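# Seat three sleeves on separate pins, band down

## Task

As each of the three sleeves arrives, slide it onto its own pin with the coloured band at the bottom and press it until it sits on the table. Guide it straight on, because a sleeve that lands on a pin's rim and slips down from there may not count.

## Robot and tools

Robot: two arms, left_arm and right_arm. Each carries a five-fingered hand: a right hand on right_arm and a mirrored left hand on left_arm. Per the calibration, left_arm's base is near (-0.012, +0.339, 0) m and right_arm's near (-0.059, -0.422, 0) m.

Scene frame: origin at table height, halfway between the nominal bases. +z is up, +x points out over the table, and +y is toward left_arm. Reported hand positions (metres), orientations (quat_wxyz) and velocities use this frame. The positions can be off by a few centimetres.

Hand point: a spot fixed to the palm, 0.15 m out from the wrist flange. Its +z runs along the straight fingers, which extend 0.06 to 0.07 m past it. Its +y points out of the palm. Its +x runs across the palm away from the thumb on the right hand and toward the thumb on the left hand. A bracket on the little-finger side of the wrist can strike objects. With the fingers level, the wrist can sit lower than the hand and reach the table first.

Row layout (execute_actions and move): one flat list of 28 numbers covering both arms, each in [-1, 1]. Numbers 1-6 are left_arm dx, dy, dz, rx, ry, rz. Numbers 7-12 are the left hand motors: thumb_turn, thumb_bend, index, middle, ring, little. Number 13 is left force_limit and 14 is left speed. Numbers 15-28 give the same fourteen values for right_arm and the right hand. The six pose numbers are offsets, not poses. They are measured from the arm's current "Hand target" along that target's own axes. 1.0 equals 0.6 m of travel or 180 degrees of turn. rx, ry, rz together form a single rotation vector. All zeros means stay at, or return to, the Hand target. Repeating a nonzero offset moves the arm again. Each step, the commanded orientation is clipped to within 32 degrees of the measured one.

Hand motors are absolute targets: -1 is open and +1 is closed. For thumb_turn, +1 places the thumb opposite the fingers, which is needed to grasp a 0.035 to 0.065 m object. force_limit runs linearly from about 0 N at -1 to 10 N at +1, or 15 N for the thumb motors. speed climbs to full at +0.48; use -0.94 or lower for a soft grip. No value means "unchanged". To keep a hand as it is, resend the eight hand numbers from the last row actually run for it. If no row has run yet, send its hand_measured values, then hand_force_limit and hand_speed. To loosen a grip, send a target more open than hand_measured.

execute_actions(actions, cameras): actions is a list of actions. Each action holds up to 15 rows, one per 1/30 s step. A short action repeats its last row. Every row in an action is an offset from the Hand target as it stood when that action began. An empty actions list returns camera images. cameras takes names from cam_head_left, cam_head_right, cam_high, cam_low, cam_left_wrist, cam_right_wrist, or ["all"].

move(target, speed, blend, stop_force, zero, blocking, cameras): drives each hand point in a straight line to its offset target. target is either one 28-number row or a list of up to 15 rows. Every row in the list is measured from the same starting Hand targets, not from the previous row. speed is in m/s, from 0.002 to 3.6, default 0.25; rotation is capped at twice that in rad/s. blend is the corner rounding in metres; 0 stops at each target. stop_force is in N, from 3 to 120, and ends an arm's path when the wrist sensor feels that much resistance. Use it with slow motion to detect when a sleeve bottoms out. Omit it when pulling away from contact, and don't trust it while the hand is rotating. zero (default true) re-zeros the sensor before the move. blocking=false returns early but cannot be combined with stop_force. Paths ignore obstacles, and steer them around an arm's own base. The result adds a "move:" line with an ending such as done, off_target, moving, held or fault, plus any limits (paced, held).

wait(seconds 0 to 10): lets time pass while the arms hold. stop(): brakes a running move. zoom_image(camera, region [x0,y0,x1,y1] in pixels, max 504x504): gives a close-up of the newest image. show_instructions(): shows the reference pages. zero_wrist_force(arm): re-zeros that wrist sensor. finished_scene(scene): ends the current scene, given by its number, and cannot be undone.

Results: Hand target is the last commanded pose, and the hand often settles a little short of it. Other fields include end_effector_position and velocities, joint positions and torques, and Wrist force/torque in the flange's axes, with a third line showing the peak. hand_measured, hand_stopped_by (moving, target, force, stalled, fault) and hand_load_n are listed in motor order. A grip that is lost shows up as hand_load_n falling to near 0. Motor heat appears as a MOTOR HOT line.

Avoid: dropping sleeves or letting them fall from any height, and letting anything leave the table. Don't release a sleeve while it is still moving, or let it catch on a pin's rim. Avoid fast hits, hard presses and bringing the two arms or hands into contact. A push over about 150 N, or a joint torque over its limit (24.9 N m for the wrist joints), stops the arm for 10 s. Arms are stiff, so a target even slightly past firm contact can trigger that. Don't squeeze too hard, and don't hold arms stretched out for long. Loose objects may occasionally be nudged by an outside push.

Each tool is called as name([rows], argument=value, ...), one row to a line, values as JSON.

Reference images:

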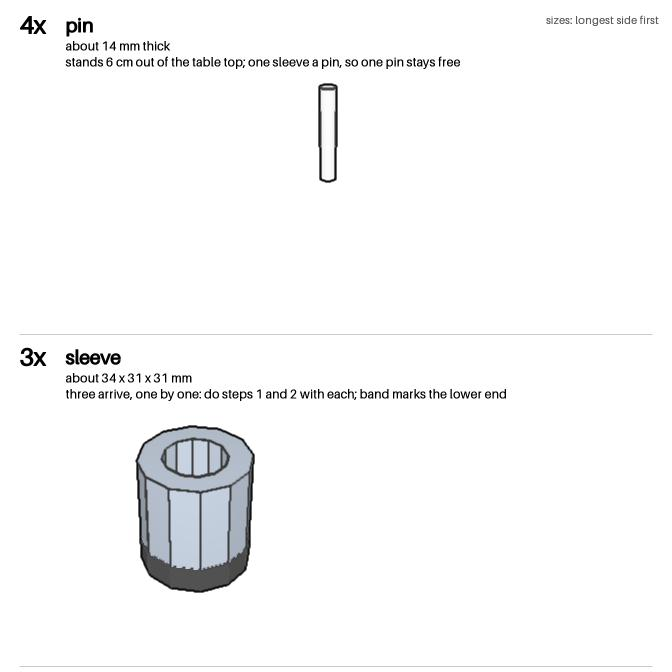

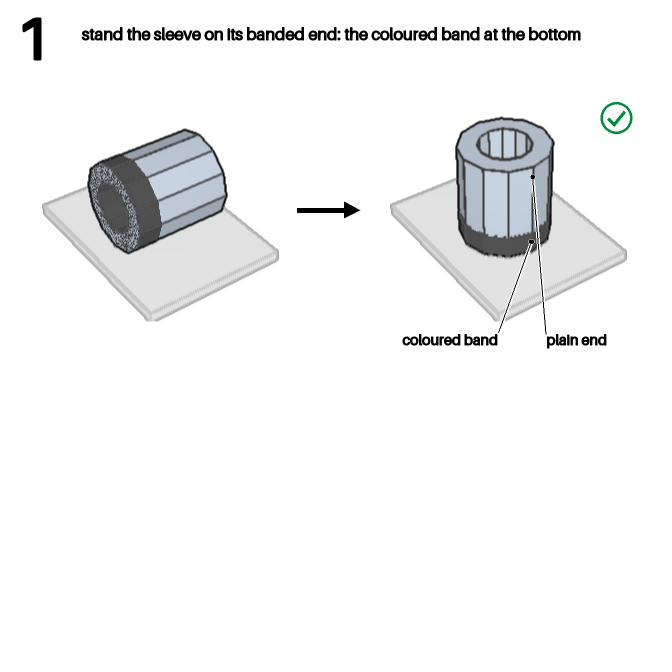

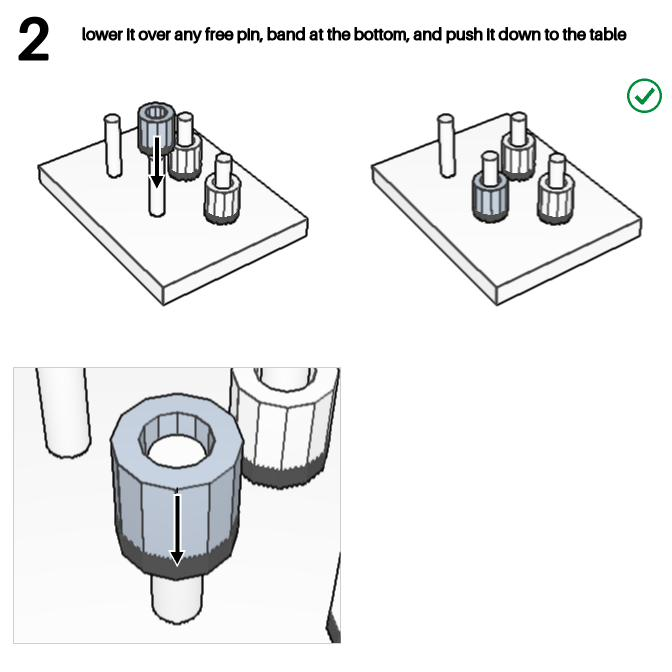

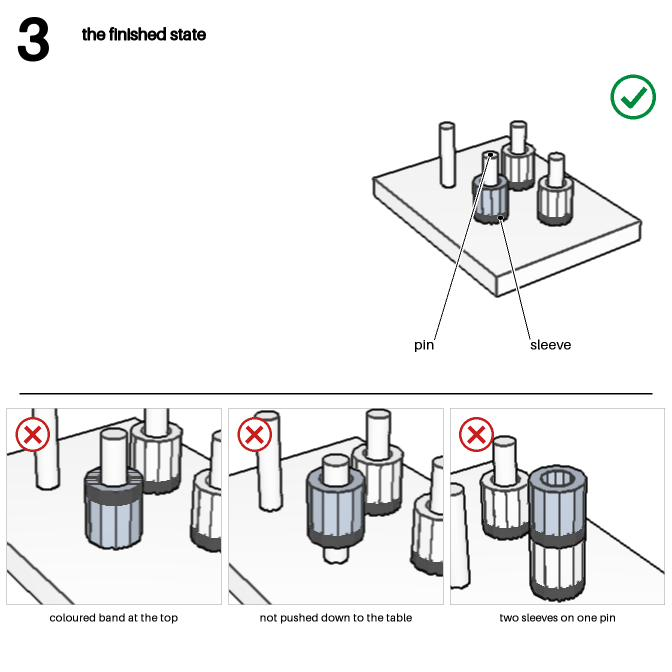

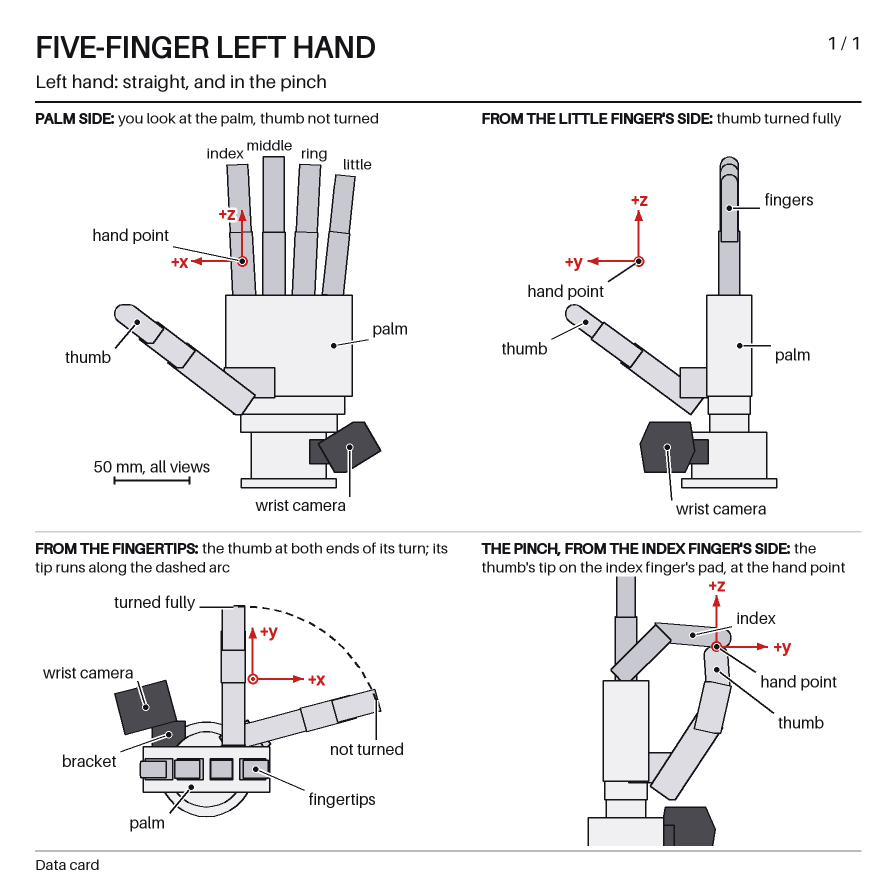

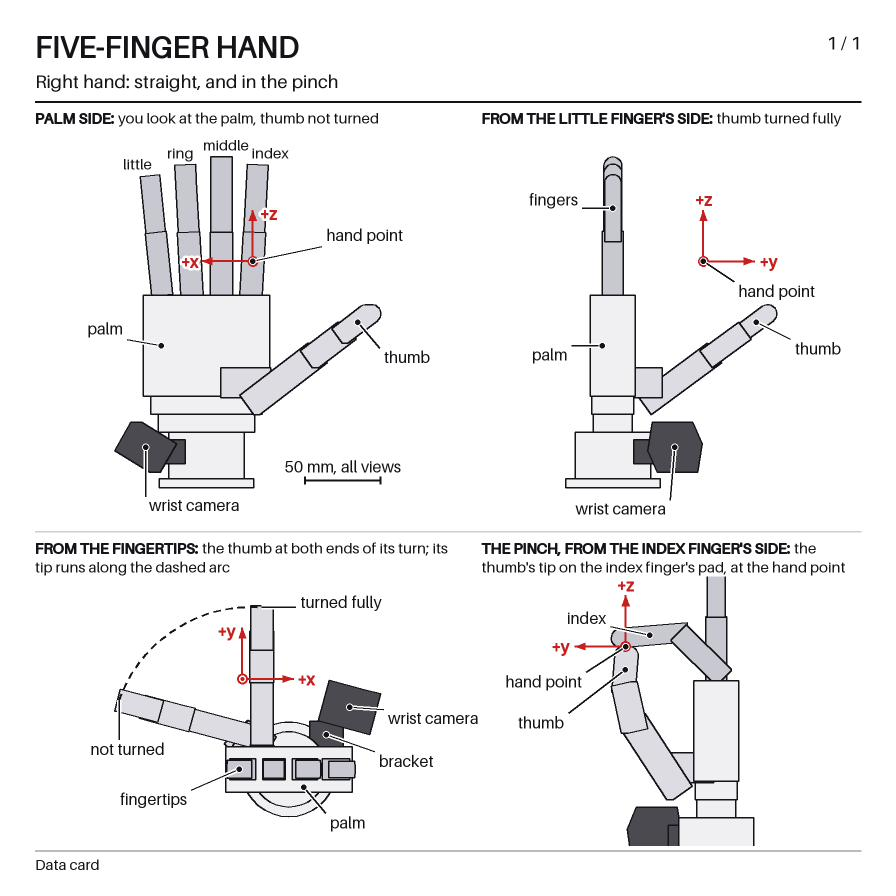

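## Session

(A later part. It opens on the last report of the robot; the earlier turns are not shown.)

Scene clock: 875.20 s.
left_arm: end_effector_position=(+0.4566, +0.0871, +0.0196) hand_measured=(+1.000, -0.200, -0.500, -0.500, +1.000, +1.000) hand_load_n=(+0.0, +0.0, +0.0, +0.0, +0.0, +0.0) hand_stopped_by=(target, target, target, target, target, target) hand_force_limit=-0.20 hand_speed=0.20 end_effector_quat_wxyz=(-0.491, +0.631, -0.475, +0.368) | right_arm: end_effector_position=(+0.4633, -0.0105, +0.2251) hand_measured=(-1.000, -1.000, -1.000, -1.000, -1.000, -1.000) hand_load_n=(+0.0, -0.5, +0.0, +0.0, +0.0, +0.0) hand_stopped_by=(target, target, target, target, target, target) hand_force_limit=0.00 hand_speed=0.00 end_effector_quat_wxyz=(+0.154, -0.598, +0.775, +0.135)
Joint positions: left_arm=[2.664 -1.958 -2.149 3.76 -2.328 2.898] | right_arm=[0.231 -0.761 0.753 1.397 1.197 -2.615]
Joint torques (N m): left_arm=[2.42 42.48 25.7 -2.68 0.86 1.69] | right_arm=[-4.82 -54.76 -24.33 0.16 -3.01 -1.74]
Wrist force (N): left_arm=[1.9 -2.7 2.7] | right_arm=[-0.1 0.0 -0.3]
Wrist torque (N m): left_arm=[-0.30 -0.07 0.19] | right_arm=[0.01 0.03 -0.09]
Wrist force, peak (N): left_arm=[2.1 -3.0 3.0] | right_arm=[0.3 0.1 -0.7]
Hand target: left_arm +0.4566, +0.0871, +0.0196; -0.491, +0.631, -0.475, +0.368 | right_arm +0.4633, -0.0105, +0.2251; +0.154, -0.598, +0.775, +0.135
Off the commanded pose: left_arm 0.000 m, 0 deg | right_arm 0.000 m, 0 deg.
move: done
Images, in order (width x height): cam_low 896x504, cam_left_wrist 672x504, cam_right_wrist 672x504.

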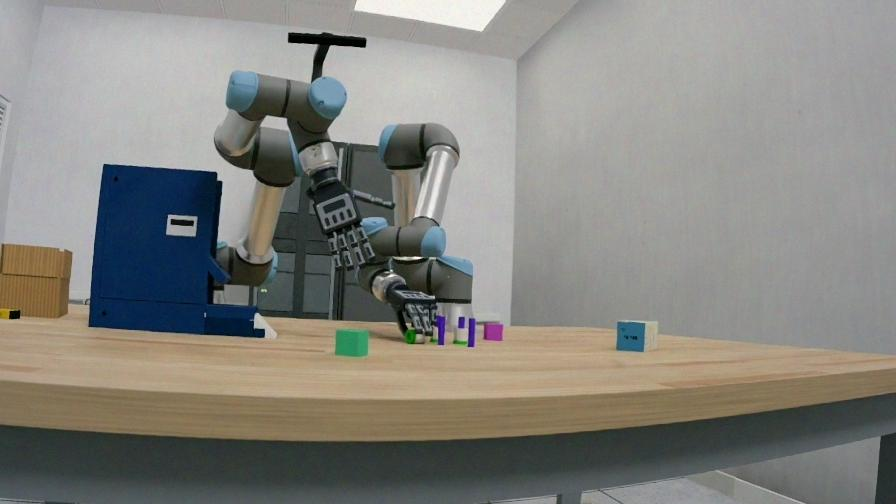

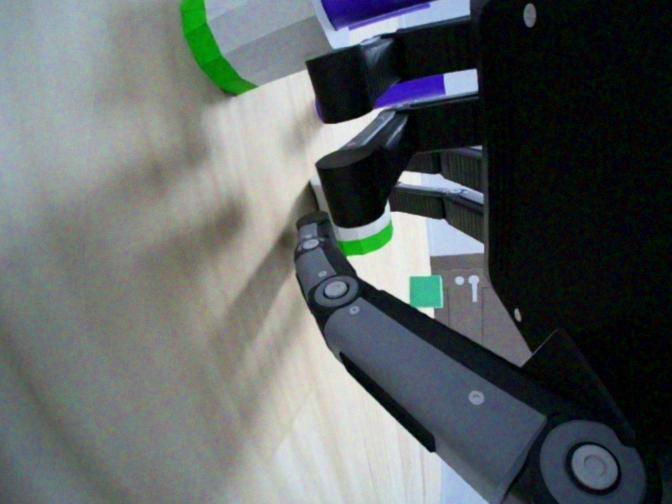

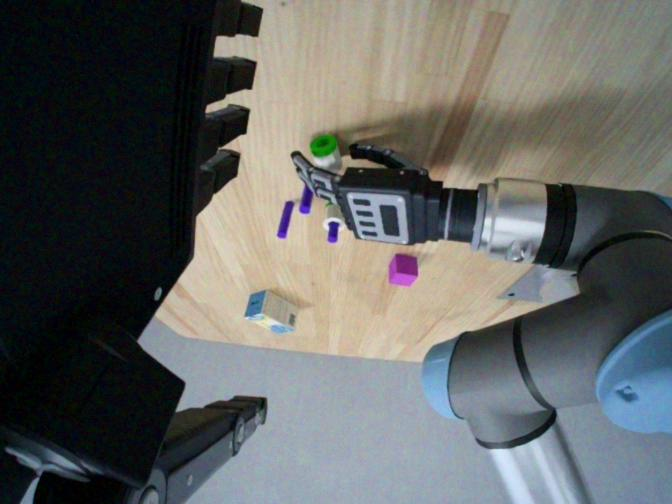

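move(target=[0,0,0,0,0,0,1,-0.2,0.1,0.1,1,1,-0.2,-0.9,0,0,0,0,0,0,-1,-1,-1,-1,-1,-1,0,0])

move(target=[0,-0.0404,-0.0104,0,0,0,1,-0.2,0.12,0.12,1,1,0,-0.9,0,0,0,0,0,0,-1,-1,-1,-1,-1,-1,0,0], speed=0.03, cameras=["cam_low","cam_left_wrist"])

zoom_image(camera="cam_low", region=[370, 280, 450, 360])

Scene clock: 881.00 s.
left_arm: end_effector_position=(+0.4566, +0.0871, +0.0196) hand_measured=(+1.000, -0.200, -0.158, -0.158, +1.000, +1.000) hand_load_n=(+0.0, +2.5, +4.0, +5.0, +0.0, +0.0) hand_stopped_by=(target, target, force, force, target, target) hand_force_limit=-0.20 hand_speed=-0.90 end_effector_quat_wxyz=(-0.491, +0.631, -0.474, +0.368) | right_arm: end_effector_position=(+0.4633, -0.0105, +0.2251) hand_measured=(-1.000, -1.000, -1.000, -1.000, -1.000, -1.000) hand_load_n=(+0.0, +0.0, +0.0, +0.0, +0.5, +0.0) hand_stopped_by=(target, target, target, target, target, target) hand_force_limit=0.00 hand_speed=0.00 end_effector_quat_wxyz=(+0.154, -0.598, +0.775, +0.135)
Joint positions: left_arm=[2.664 -1.958 -2.149 3.76 -2.328 2.898] | right_arm=[0.231 -0.761 0.753 1.397 1.197 -2.615]
Joint torques (N m): left_arm=[2.46 35.1 18.96 -2.42 0.54 1.98] | right_arm=[-4.46 -54.6 -24.59 0.18 -3.06 -1.74]
Wrist force (N): left_arm=[0.9 -11.0 1.4] | right_arm=[-0.1 0.1 -0.6]
Wrist torque (N m): left_arm=[-0.30 -0.05 0.25] | right_arm=[0.03 0.04 -0.09]
Wrist force, peak (N): left_arm=[1.0 -11.8 2.1] | right_arm=[0.0 -0.1 -0.7]
Hand target: left_arm +0.4566, +0.0871, +0.0196; -0.491, +0.631, -0.475, +0.368 | right_arm +0.4633, -0.0105, +0.2251; +0.154, -0.598, +0.775, +0.135
Off the commanded pose: left_arm 0.000 m, 0 deg | right_arm 0.000 m, 0 deg.
move: done

Scene clock: 882.13 s.
left_arm: end_effector_position=(+0.4566, +0.0871, +0.0448) hand_measured=(+1.000, -0.202, -0.142, -0.150, +1.000, +1.000) hand_load_n=(-1.0, +8.0, +7.0, +4.0, +0.0, +0.0) hand_stopped_by=(target, target, force, force, target, target) hand_force_limit=0.00 hand_speed=-0.90 end_effector_quat_wxyz=(-0.491, +0.631, -0.474, +0.368) end_effector_velocity=(+0.001, +0.000, +0.000) end_effector_angular_velocity=(-0.002, -0.003, +0.000) | right_arm: end_effector_position=(+0.4633, -0.0105, +0.2251) hand_measured=(-1.000, -1.000, -1.000, -1.000, -1.000, -1.000) hand_load_n=(+0.0, +0.0, +0.0, +0.0, +0.0, +0.0) hand_stopped_by=(target, target, target, target, target, target) hand_force_limit=0.00 hand_speed=0.00 end_effector_quat_wxyz=(+0.154, -0.598, +0.775, +0.135)
Joint positions: left_arm=[2.664 -1.901 -2.134 3.689 -2.328 2.898] | right_arm=[0.231 -0.761 0.753 1.397 1.197 -2.615]
Joint velocities: left_arm=[0 -0.002 0 0.006 0 0] | right_arm=[within noise]
Joint torques (N m): left_arm=[-8.69 13.42 12.46 2.93 -2.12 -2.07] | right_arm=[-4.65 -54.72 -24.85 0.13 -3.07 -1.69]
Wrist force (N): left_arm=[1.8 -2.6 2.9] | right_arm=[0.1 0.0 -0.6]
Wrist torque (N m): left_arm=[-0.32 -0.05 0.18] | right_arm=[0.03 0.01 -0.07]
Wrist force, peak (N): left_arm=[1.3 -9.7 2.0] | right_arm=[0.0 0.1 -0.8]
Hand target: left_arm +0.4566, +0.0871, +0.0446; -0.491, +0.631, -0.475, +0.368 | right_arm +0.4633, -0.0105, +0.2251; +0.154, -0.598, +0.775, +0.135
Off the commanded pose: left_arm 0.000 m, 0 deg | right_arm 0.000 m, 0 deg.
move: done
Images, in order (width x height): cam_low 896x504, cam_left_wrist 672x504.

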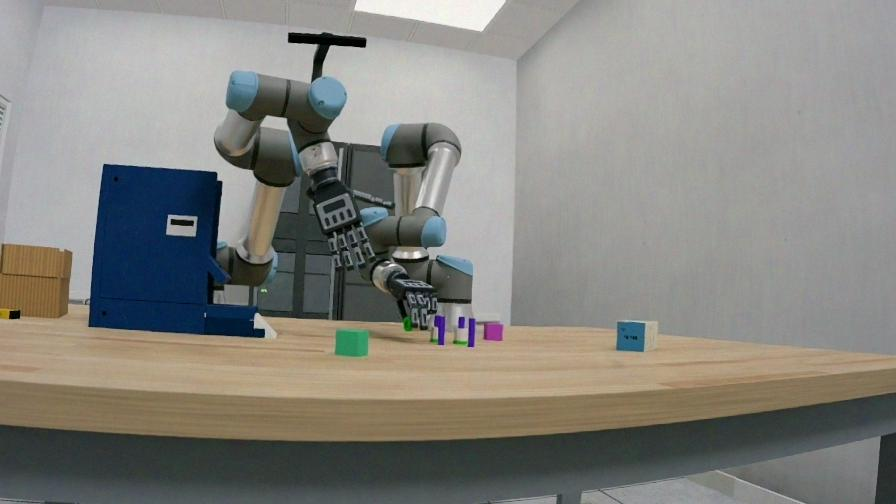

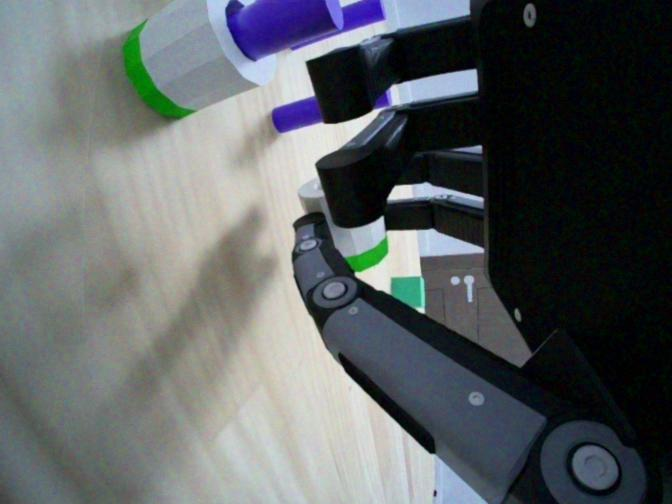

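Scaled by 6.300 from the camera's 896x504 image, which has a finer 1280x720 frame.

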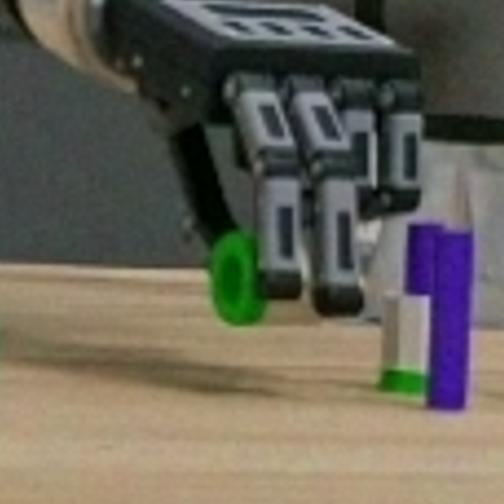

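move([
  [0,-0.2502,-0.0643,0,0,0,1,-0.2,0.12,0.12,1,1,0,-0.9,0,0,0,0,0,0,-1,-1,-1,-1,-1,-1,0,0],
  [-0.1040,-0.2548,-0.0465,0.1567,0.0319,0.5058,1,-0.2,0.12,0.12,1,1,0,-0.9,0,0,0,0,0,0,-1,-1,-1,-1,-1,-1,0,0],
], speed=0.3, blend=0.02, cameras=["cam_low","cam_high"])

Scene clock: 904.73 s.
left_arm: end_effector_position=(+0.4495, +0.1501, +0.1997) hand_measured=(+1.000, -0.202, -0.142, -0.150, +1.000, +1.000) hand_load_n=(-1.0, +8.0, +7.0, +4.0, +0.0, +0.0) hand_stopped_by=(target, target, force, force, target, target) hand_force_limit=0.00 hand_speed=-0.90 end_effector_quat_wxyz=(+0.707, +0.034, +0.706, -0.033) | right_arm: end_effector_position=(+0.4633, -0.0105, +0.2251) hand_measured=(-1.000, -1.000, -1.000, -1.000, -1.000, -1.000) hand_load_n=(+0.0, -0.5, +0.0, +0.0, +0.0, +0.0) hand_stopped_by=(target, target, target, target, target, target) hand_force_limit=0.00 hand_speed=0.00 end_effector_quat_wxyz=(+0.154, -0.598, +0.775, +0.135)
Joint positions: left_arm=[2.792 -1.521 -2.336 3.858 -1.853 4.713] | right_arm=[0.231 -0.761 0.753 1.397 1.197 -2.615]
Joint torques (N m): left_arm=[-6.83 1.1 30.33 -1.3 -0.09 1.45] | right_arm=[-4.4 -54.6 -24.37 0.18 -3.09 -1.65]
Wrist force (N): left_arm=[-1.0 0.3 1.6] | right_arm=[-0.3 0.1 -0.4]
Wrist torque (N m): left_arm=[-0.16 0.03 0.00] | right_arm=[0.02 0.06 -0.09]
Wrist force, peak (N): left_arm=[1.9 -4.8 2.2] | right_arm=[-0.1 -0.1 -0.8]
Hand target: left_arm +0.4496, +0.1500, +0.1996; +0.707, +0.034, +0.706, -0.033 | right_arm +0.4633, -0.0105, +0.2251; +0.154, -0.598, +0.775, +0.135
Off the commanded pose: left_arm 0.000 m, 0 deg | right_arm 0.000 m, 0 deg.
move: done
Images, in order (width x height): cam_high 896x504, cam_low 896x504.

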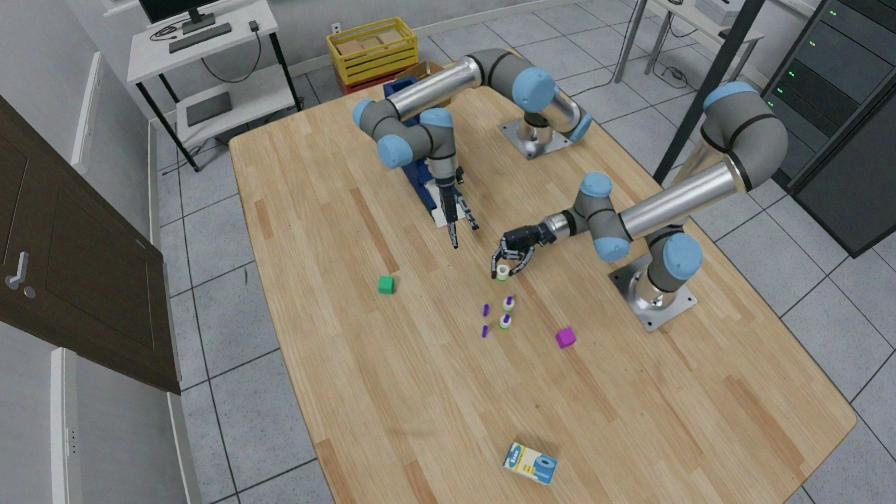

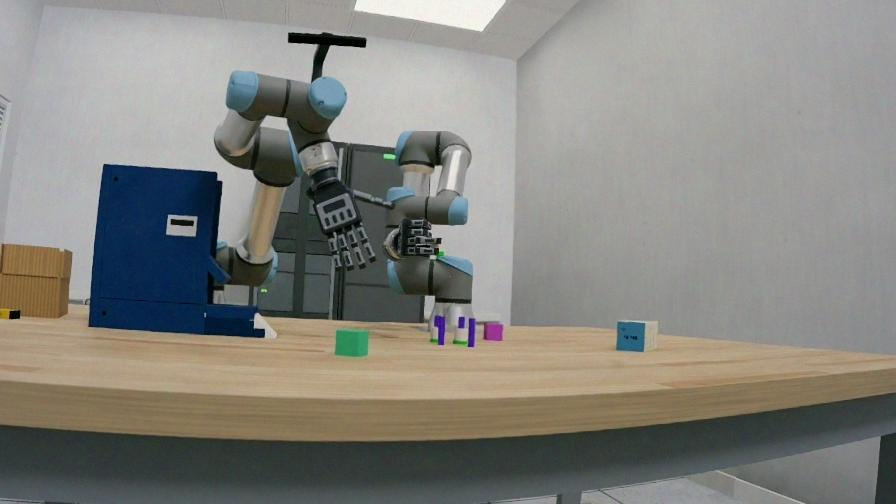

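move(target=[0,0.1302,0.1430,0.6389,0,0,1,-0.2,0.12,0.12,1,1,0,-0.9,0,0,0,0,0,0,-1,-1,-1,-1,-1,-1,0,0], speed=0.4, cameras=["cam_low","cam_right_wrist","cam_high"])

Scene clock: 912.90 s.
left_arm: end_effector_position=(+0.5424, +0.2195, +0.1998) hand_measured=(+1.000, -0.202, -0.142, -0.150, +1.000, +1.000) hand_load_n=(-1.0, +7.5, +7.5, +4.5, +0.0, +0.0) hand_stopped_by=(target, target, force, force, target, target) hand_force_limit=0.00 hand_speed=-0.90 end_effector_quat_wxyz=(+0.351, +0.614, +0.351, -0.613) | right_arm: end_effector_position=(+0.4633, -0.0105, +0.2251) hand_measured=(-1.000, -1.000, -1.000, -1.000, -1.000, -1.000) hand_load_n=(+0.0, +0.0, +0.5, +0.0, +0.0, +0.0) hand_stopped_by=(target, target, target, target, target, target) hand_force_limit=0.00 hand_speed=0.00 end_effector_quat_wxyz=(+0.154, -0.598, +0.775, +0.135)
Joint positions: left_arm=[3.577 -2.258 -1.305 3.564 0.939 4.712] | right_arm=[0.231 -0.761 0.753 1.397 1.197 -2.615]
Joint torques (N m): left_arm=[6.97 45.31 31.41 -0.33 1.37 -0.47] | right_arm=[-4.8 -54.06 -24.59 0.11 -3.08 -1.71]
Wrist force (N): left_arm=[-1.4 0.1 2.0] | right_arm=[-0.1 0.0 -0.4]
Wrist torque (N m): left_arm=[-0.24 0.11 -0.17] | right_arm=[0.02 0.04 -0.08]
Wrist force, peak (N): left_arm=[-1.5 0.0 2.1] | right_arm=[0.1 -0.2 -0.8]
Hand target: left_arm +0.5424, +0.2196, +0.1998; +0.351, +0.614, +0.351, -0.613 | right_arm +0.4633, -0.0105, +0.2251; +0.154, -0.598, +0.775, +0.135
Off the commanded pose: left_arm 0.000 m, 0 deg | right_arm 0.000 m, 0 deg.
move: done
Images, in order (width x height): cam_high 896x504, cam_low 896x504, cam_right_wrist 672x504.

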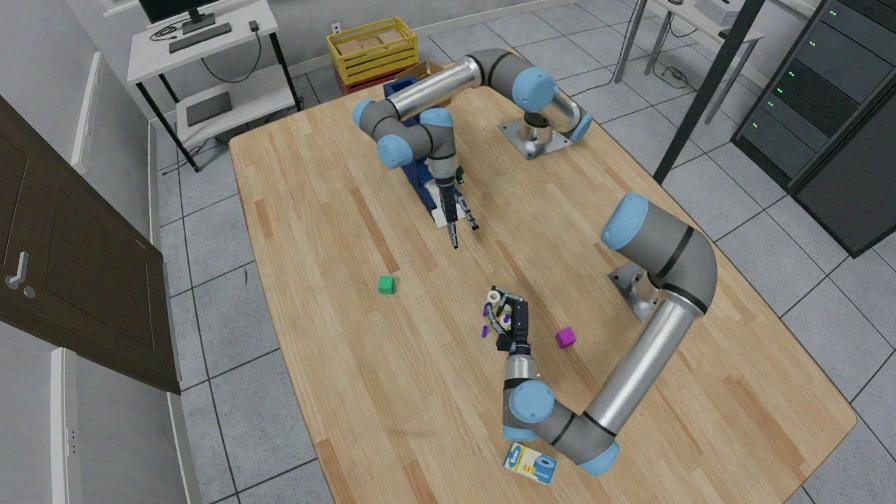

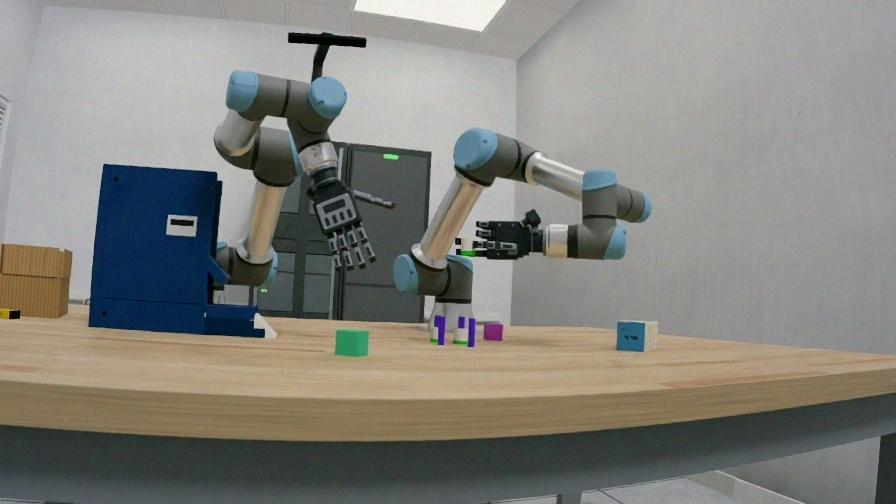

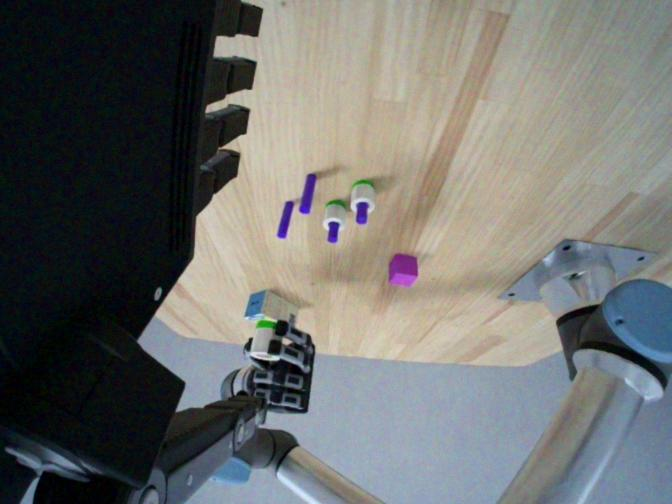

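zoom_image(camera="cam_right_wrist", region=[180, 150, 440, 410])

zoom_image(camera="cam_high", region=[420, 270, 660, 500])

zoom_image(camera="cam_low", region=[400, 160, 680, 370])

Scaled by 1.938 from the camera's 672x504 image, which has a finer 960x720 frame.

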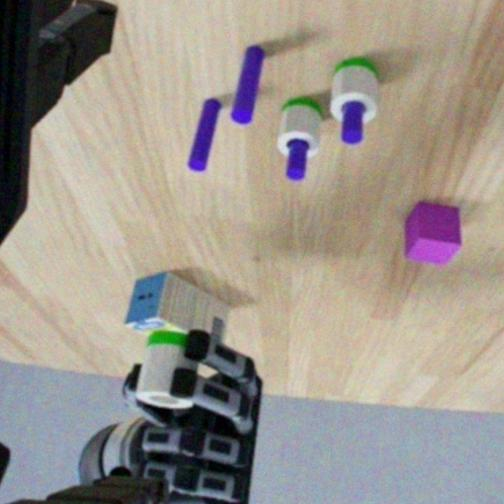

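Scaled by 2.100 from the camera's 896x504 image, which has a finer 1280x720 frame.

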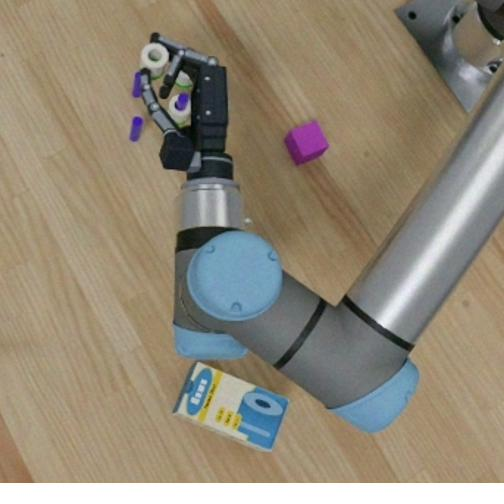

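Scaled by 1.800 from the camera's 896x504 image, which has a finer 1280x720 frame.

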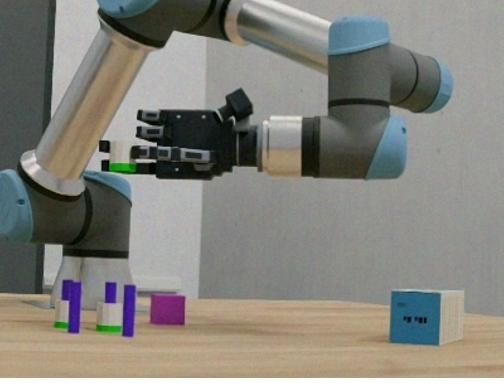

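move(target=[0.0667,0.0025,-0.0232,0.1389,0,0,1,-0.2,0.12,0.12,1,1,0,-0.9,0,0,0,0,0,0,-1,-1,-1,-1,-1,-1,0,0], speed=0.3, cameras=["cam_low","cam_right_wrist","cam_high"])

zoom_image(camera="cam_right_wrist", region=[180, 150, 380, 350])

zoom_image(camera="cam_low", region=[420, 240, 530, 350])

Scene clock: 968.67 s.
left_arm: end_effector_position=(+0.5508, +0.2308, +0.1598) hand_measured=(+1.000, -0.202, -0.142, -0.150, +1.000, +1.000) hand_load_n=(-1.0, +8.0, +7.5, +4.0, +0.0, +0.0) hand_stopped_by=(target, target, force, force, target, target) hand_force_limit=0.00 hand_speed=-0.90 end_effector_quat_wxyz=(+0.210, +0.676, +0.210, -0.675) | right_arm: end_effector_position=(+0.4633, -0.0105, +0.2251) hand_measured=(-1.000, -1.000, -1.000, -1.000, -1.000, -1.000) hand_load_n=(-0.5, +0.0, +0.0, +0.0, +0.0, +0.0) hand_stopped_by=(target, target, target, target, target, target) hand_force_limit=0.00 hand_speed=0.00 end_effector_quat_wxyz=(+0.154, -0.598, +0.775, +0.135)
Joint positions: left_arm=[3.464 -2.543 -0.887 3.431 1.262 4.712] | right_arm=[0.231 -0.761 0.753 1.397 1.197 -2.615]
Joint torques (N m): left_arm=[6.18 55.56 22.92 0.71 1.09 1.39] | right_arm=[-3.68 -53.32 -24.67 0.2 -3.1 -1.71]
Wrist force (N): left_arm=[-1.3 -0.2 1.8] | right_arm=[-0.1 0.1 -0.3]
Wrist torque (N m): left_arm=[-0.27 0.08 -0.10] | right_arm=[0.02 0.03 -0.09]
Wrist force, peak (N): left_arm=[-2.0 -0.2 2.4] | right_arm=[0.2 0.2 -0.9]
Hand target: left_arm +0.5508, +0.2309, +0.1598; +0.210, +0.676, +0.210, -0.675 | right_arm +0.4633, -0.0105, +0.2251; +0.154, -0.598, +0.775, +0.135
Off the commanded pose: left_arm 0.000 m, 0 deg | right_arm 0.000 m, 0 deg.
move: done
Images, in order (width x height): cam_high 896x504, cam_low 896x504, cam_right_wrist 672x504.

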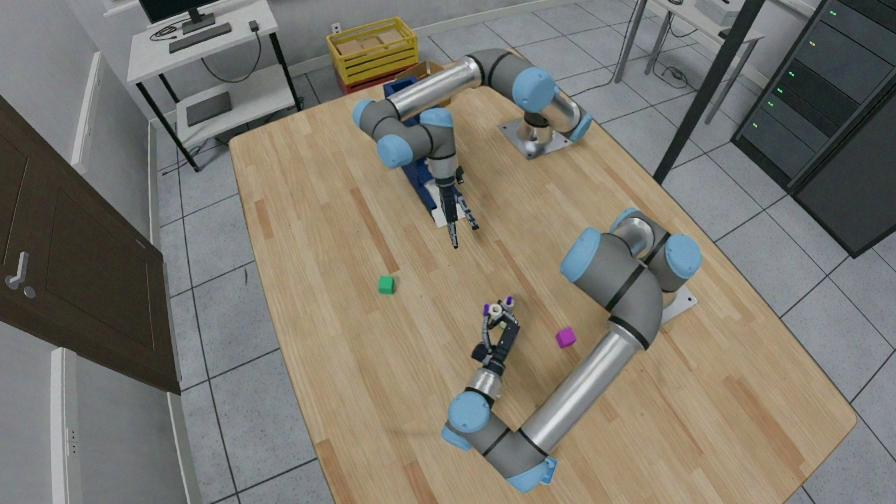

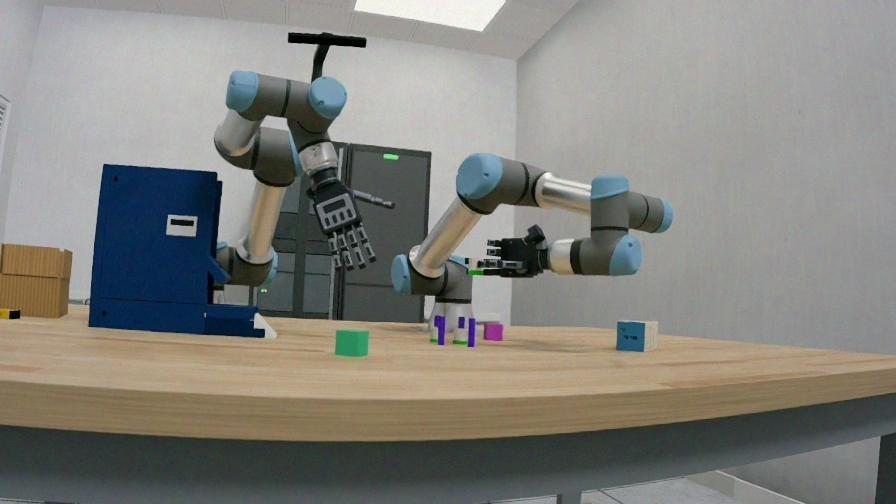

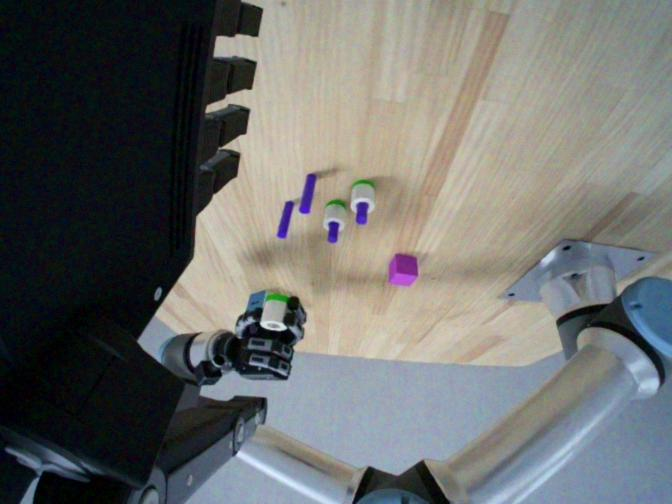

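Scaled by 2.520 from the camera's 672x504 image, which has a finer 960x720 frame.

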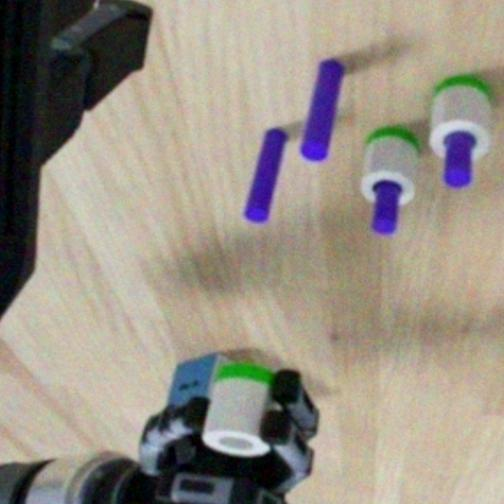

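Scaled by 4.582 from the camera's 896x504 image, which has a finer 1280x720 frame.

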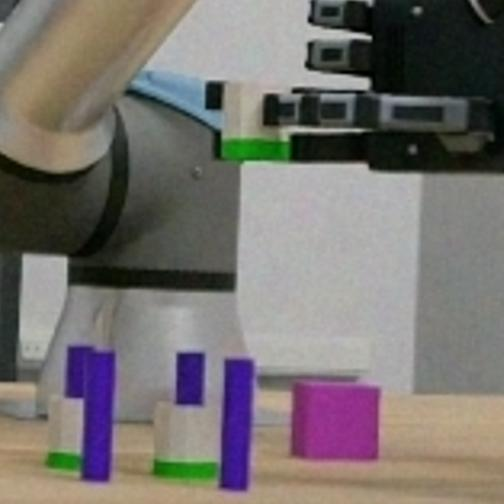

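zoom_image(camera="cam_right_wrist", region=[230, 270, 320, 360])

zoom_image(camera="cam_low", region=[455, 248, 495, 288])

Scaled by 5.600 from the camera's 672x504 image, which has a finer 960x720 frame.

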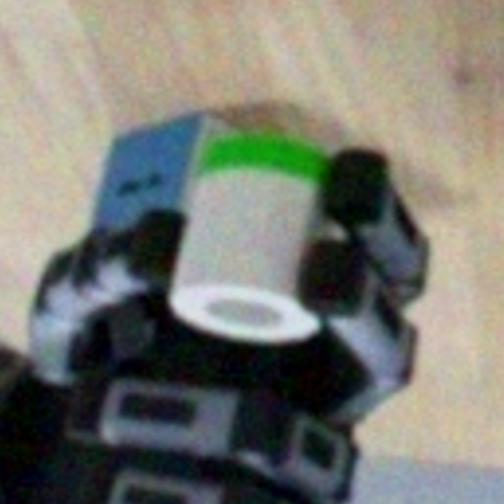

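Scaled by 12.600 from the camera's 896x504 image, which has a finer 1280x720 frame.

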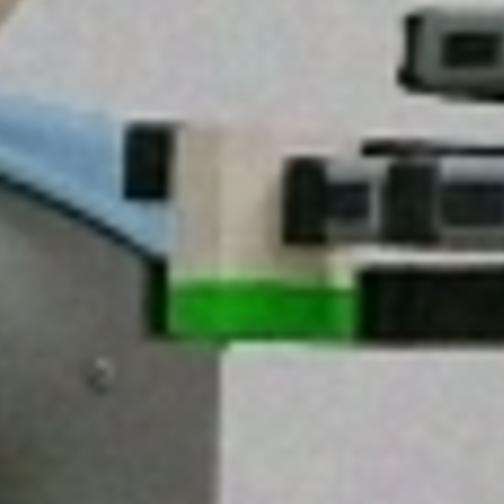

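move(target=[0.0667,0.0235,-0.0116,0,-0.0125,-0.02,1,-0.2,0.12,0.12,1,1,0,-0.9,0,0,0,0,0,0,-1,-1,-1,-1,-1,-1,0,0], speed=0.15, cameras=["cam_low","cam_right_wrist"])

zoom_image(camera="cam_right_wrist", region=[230, 190, 350, 310])

zoom_image(camera="cam_low", region=[430, 260, 530, 360])

Scene clock: 989.00 s.
left_arm: end_effector_position=(+0.5646, +0.2231, +0.1199) hand_measured=(+1.000, -0.202, -0.142, -0.150, +1.000, +1.000) hand_load_n=(-1.0, +7.5, +7.5, +4.0, +0.0, +0.0) hand_stopped_by=(target, target, force, force, target, target) hand_force_limit=0.00 hand_speed=-0.90 end_effector_quat_wxyz=(+0.192, +0.655, +0.227, -0.694) | right_arm: end_effector_position=(+0.4633, -0.0105, +0.2251) hand_measured=(-1.000, -1.000, -1.000, -1.000, -1.000, -1.000) hand_load_n=(+0.0, +0.0, -0.5, +0.0, +0.0, +0.0) hand_stopped_by=(target, target, target, target, target, target) hand_force_limit=0.00 hand_speed=0.00 end_effector_quat_wxyz=(+0.154, -0.598, +0.775, +0.135)
Joint positions: left_arm=[3.446 -2.643 -0.813 3.416 1.244 4.662] | right_arm=[0.231 -0.761 0.753 1.397 1.197 -2.615]
Joint torques (N m): left_arm=[9.83 63.33 4.96 1.01 1.74 1.94] | right_arm=[-4.26 -52.57 -24.81 0.2 -3.05 -1.74]
Wrist force (N): left_arm=[-1.2 0.1 2.1] | right_arm=[0.1 0.0 -0.5]
Wrist torque (N m): left_arm=[-0.21 0.06 -0.13] | right_arm=[0.02 0.01 -0.08]
Wrist force, peak (N): left_arm=[-1.9 -0.4 2.0] | right_arm=[-0.1 0.0 -0.9]
Hand target: left_arm +0.5646, +0.2232, +0.1198; +0.193, +0.655, +0.227, -0.694 | right_arm +0.4633, -0.0105, +0.2251; +0.154, -0.598, +0.775, +0.135
Off the commanded pose: left_arm 0.000 m, 0 deg | right_arm 0.000 m, 0 deg.
move: done
Images, in order (width x height): cam_low 896x504, cam_right_wrist 672x504.

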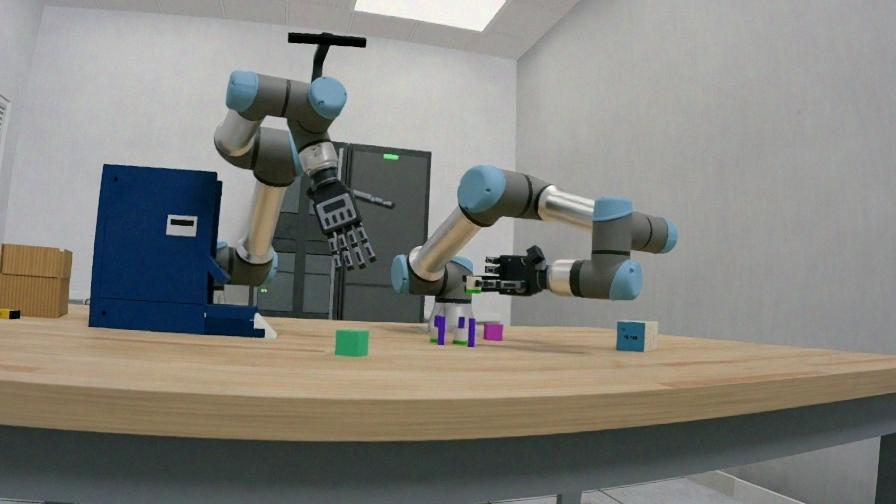

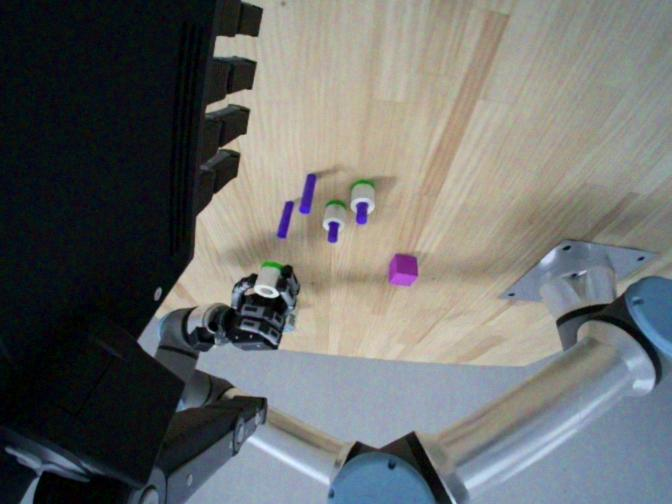

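Scaled by 4.200 from the camera's 672x504 image, which has a finer 960x720 frame.

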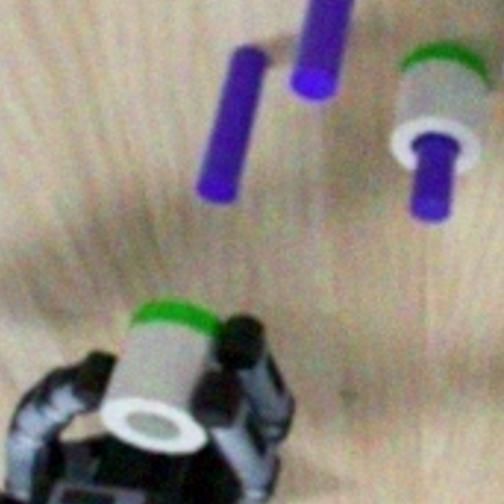

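Scaled by 5.040 from the camera's 896x504 image, which has a finer 1280x720 frame.

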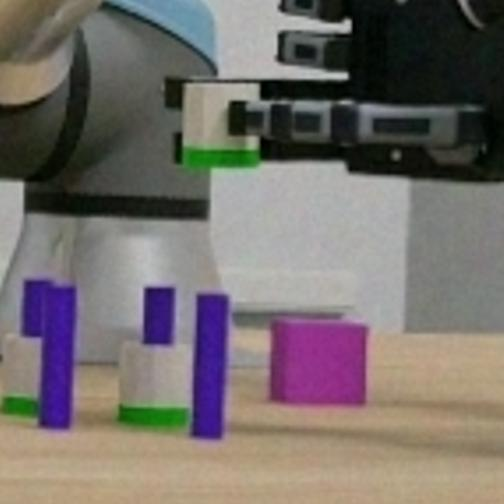

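zoom_image(camera="cam_low", region=[455, 264, 495, 304])

zoom_image(camera="cam_low", region=[455, 310, 495, 350])

Scaled by 12.600 from the camera's 896x504 image, which has a finer 1280x720 frame.

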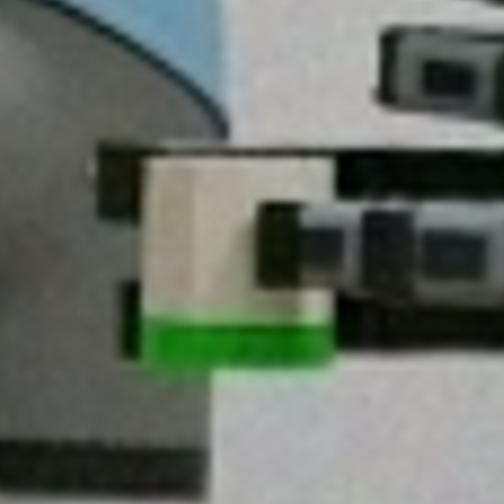

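Scaled by 12.600 from the camera's 896x504 image, which has a finer 1280x720 frame.

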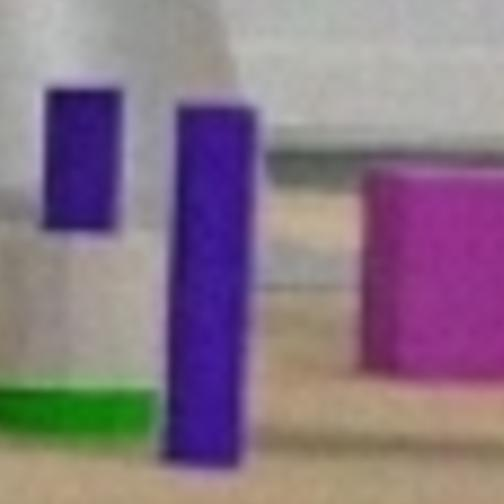

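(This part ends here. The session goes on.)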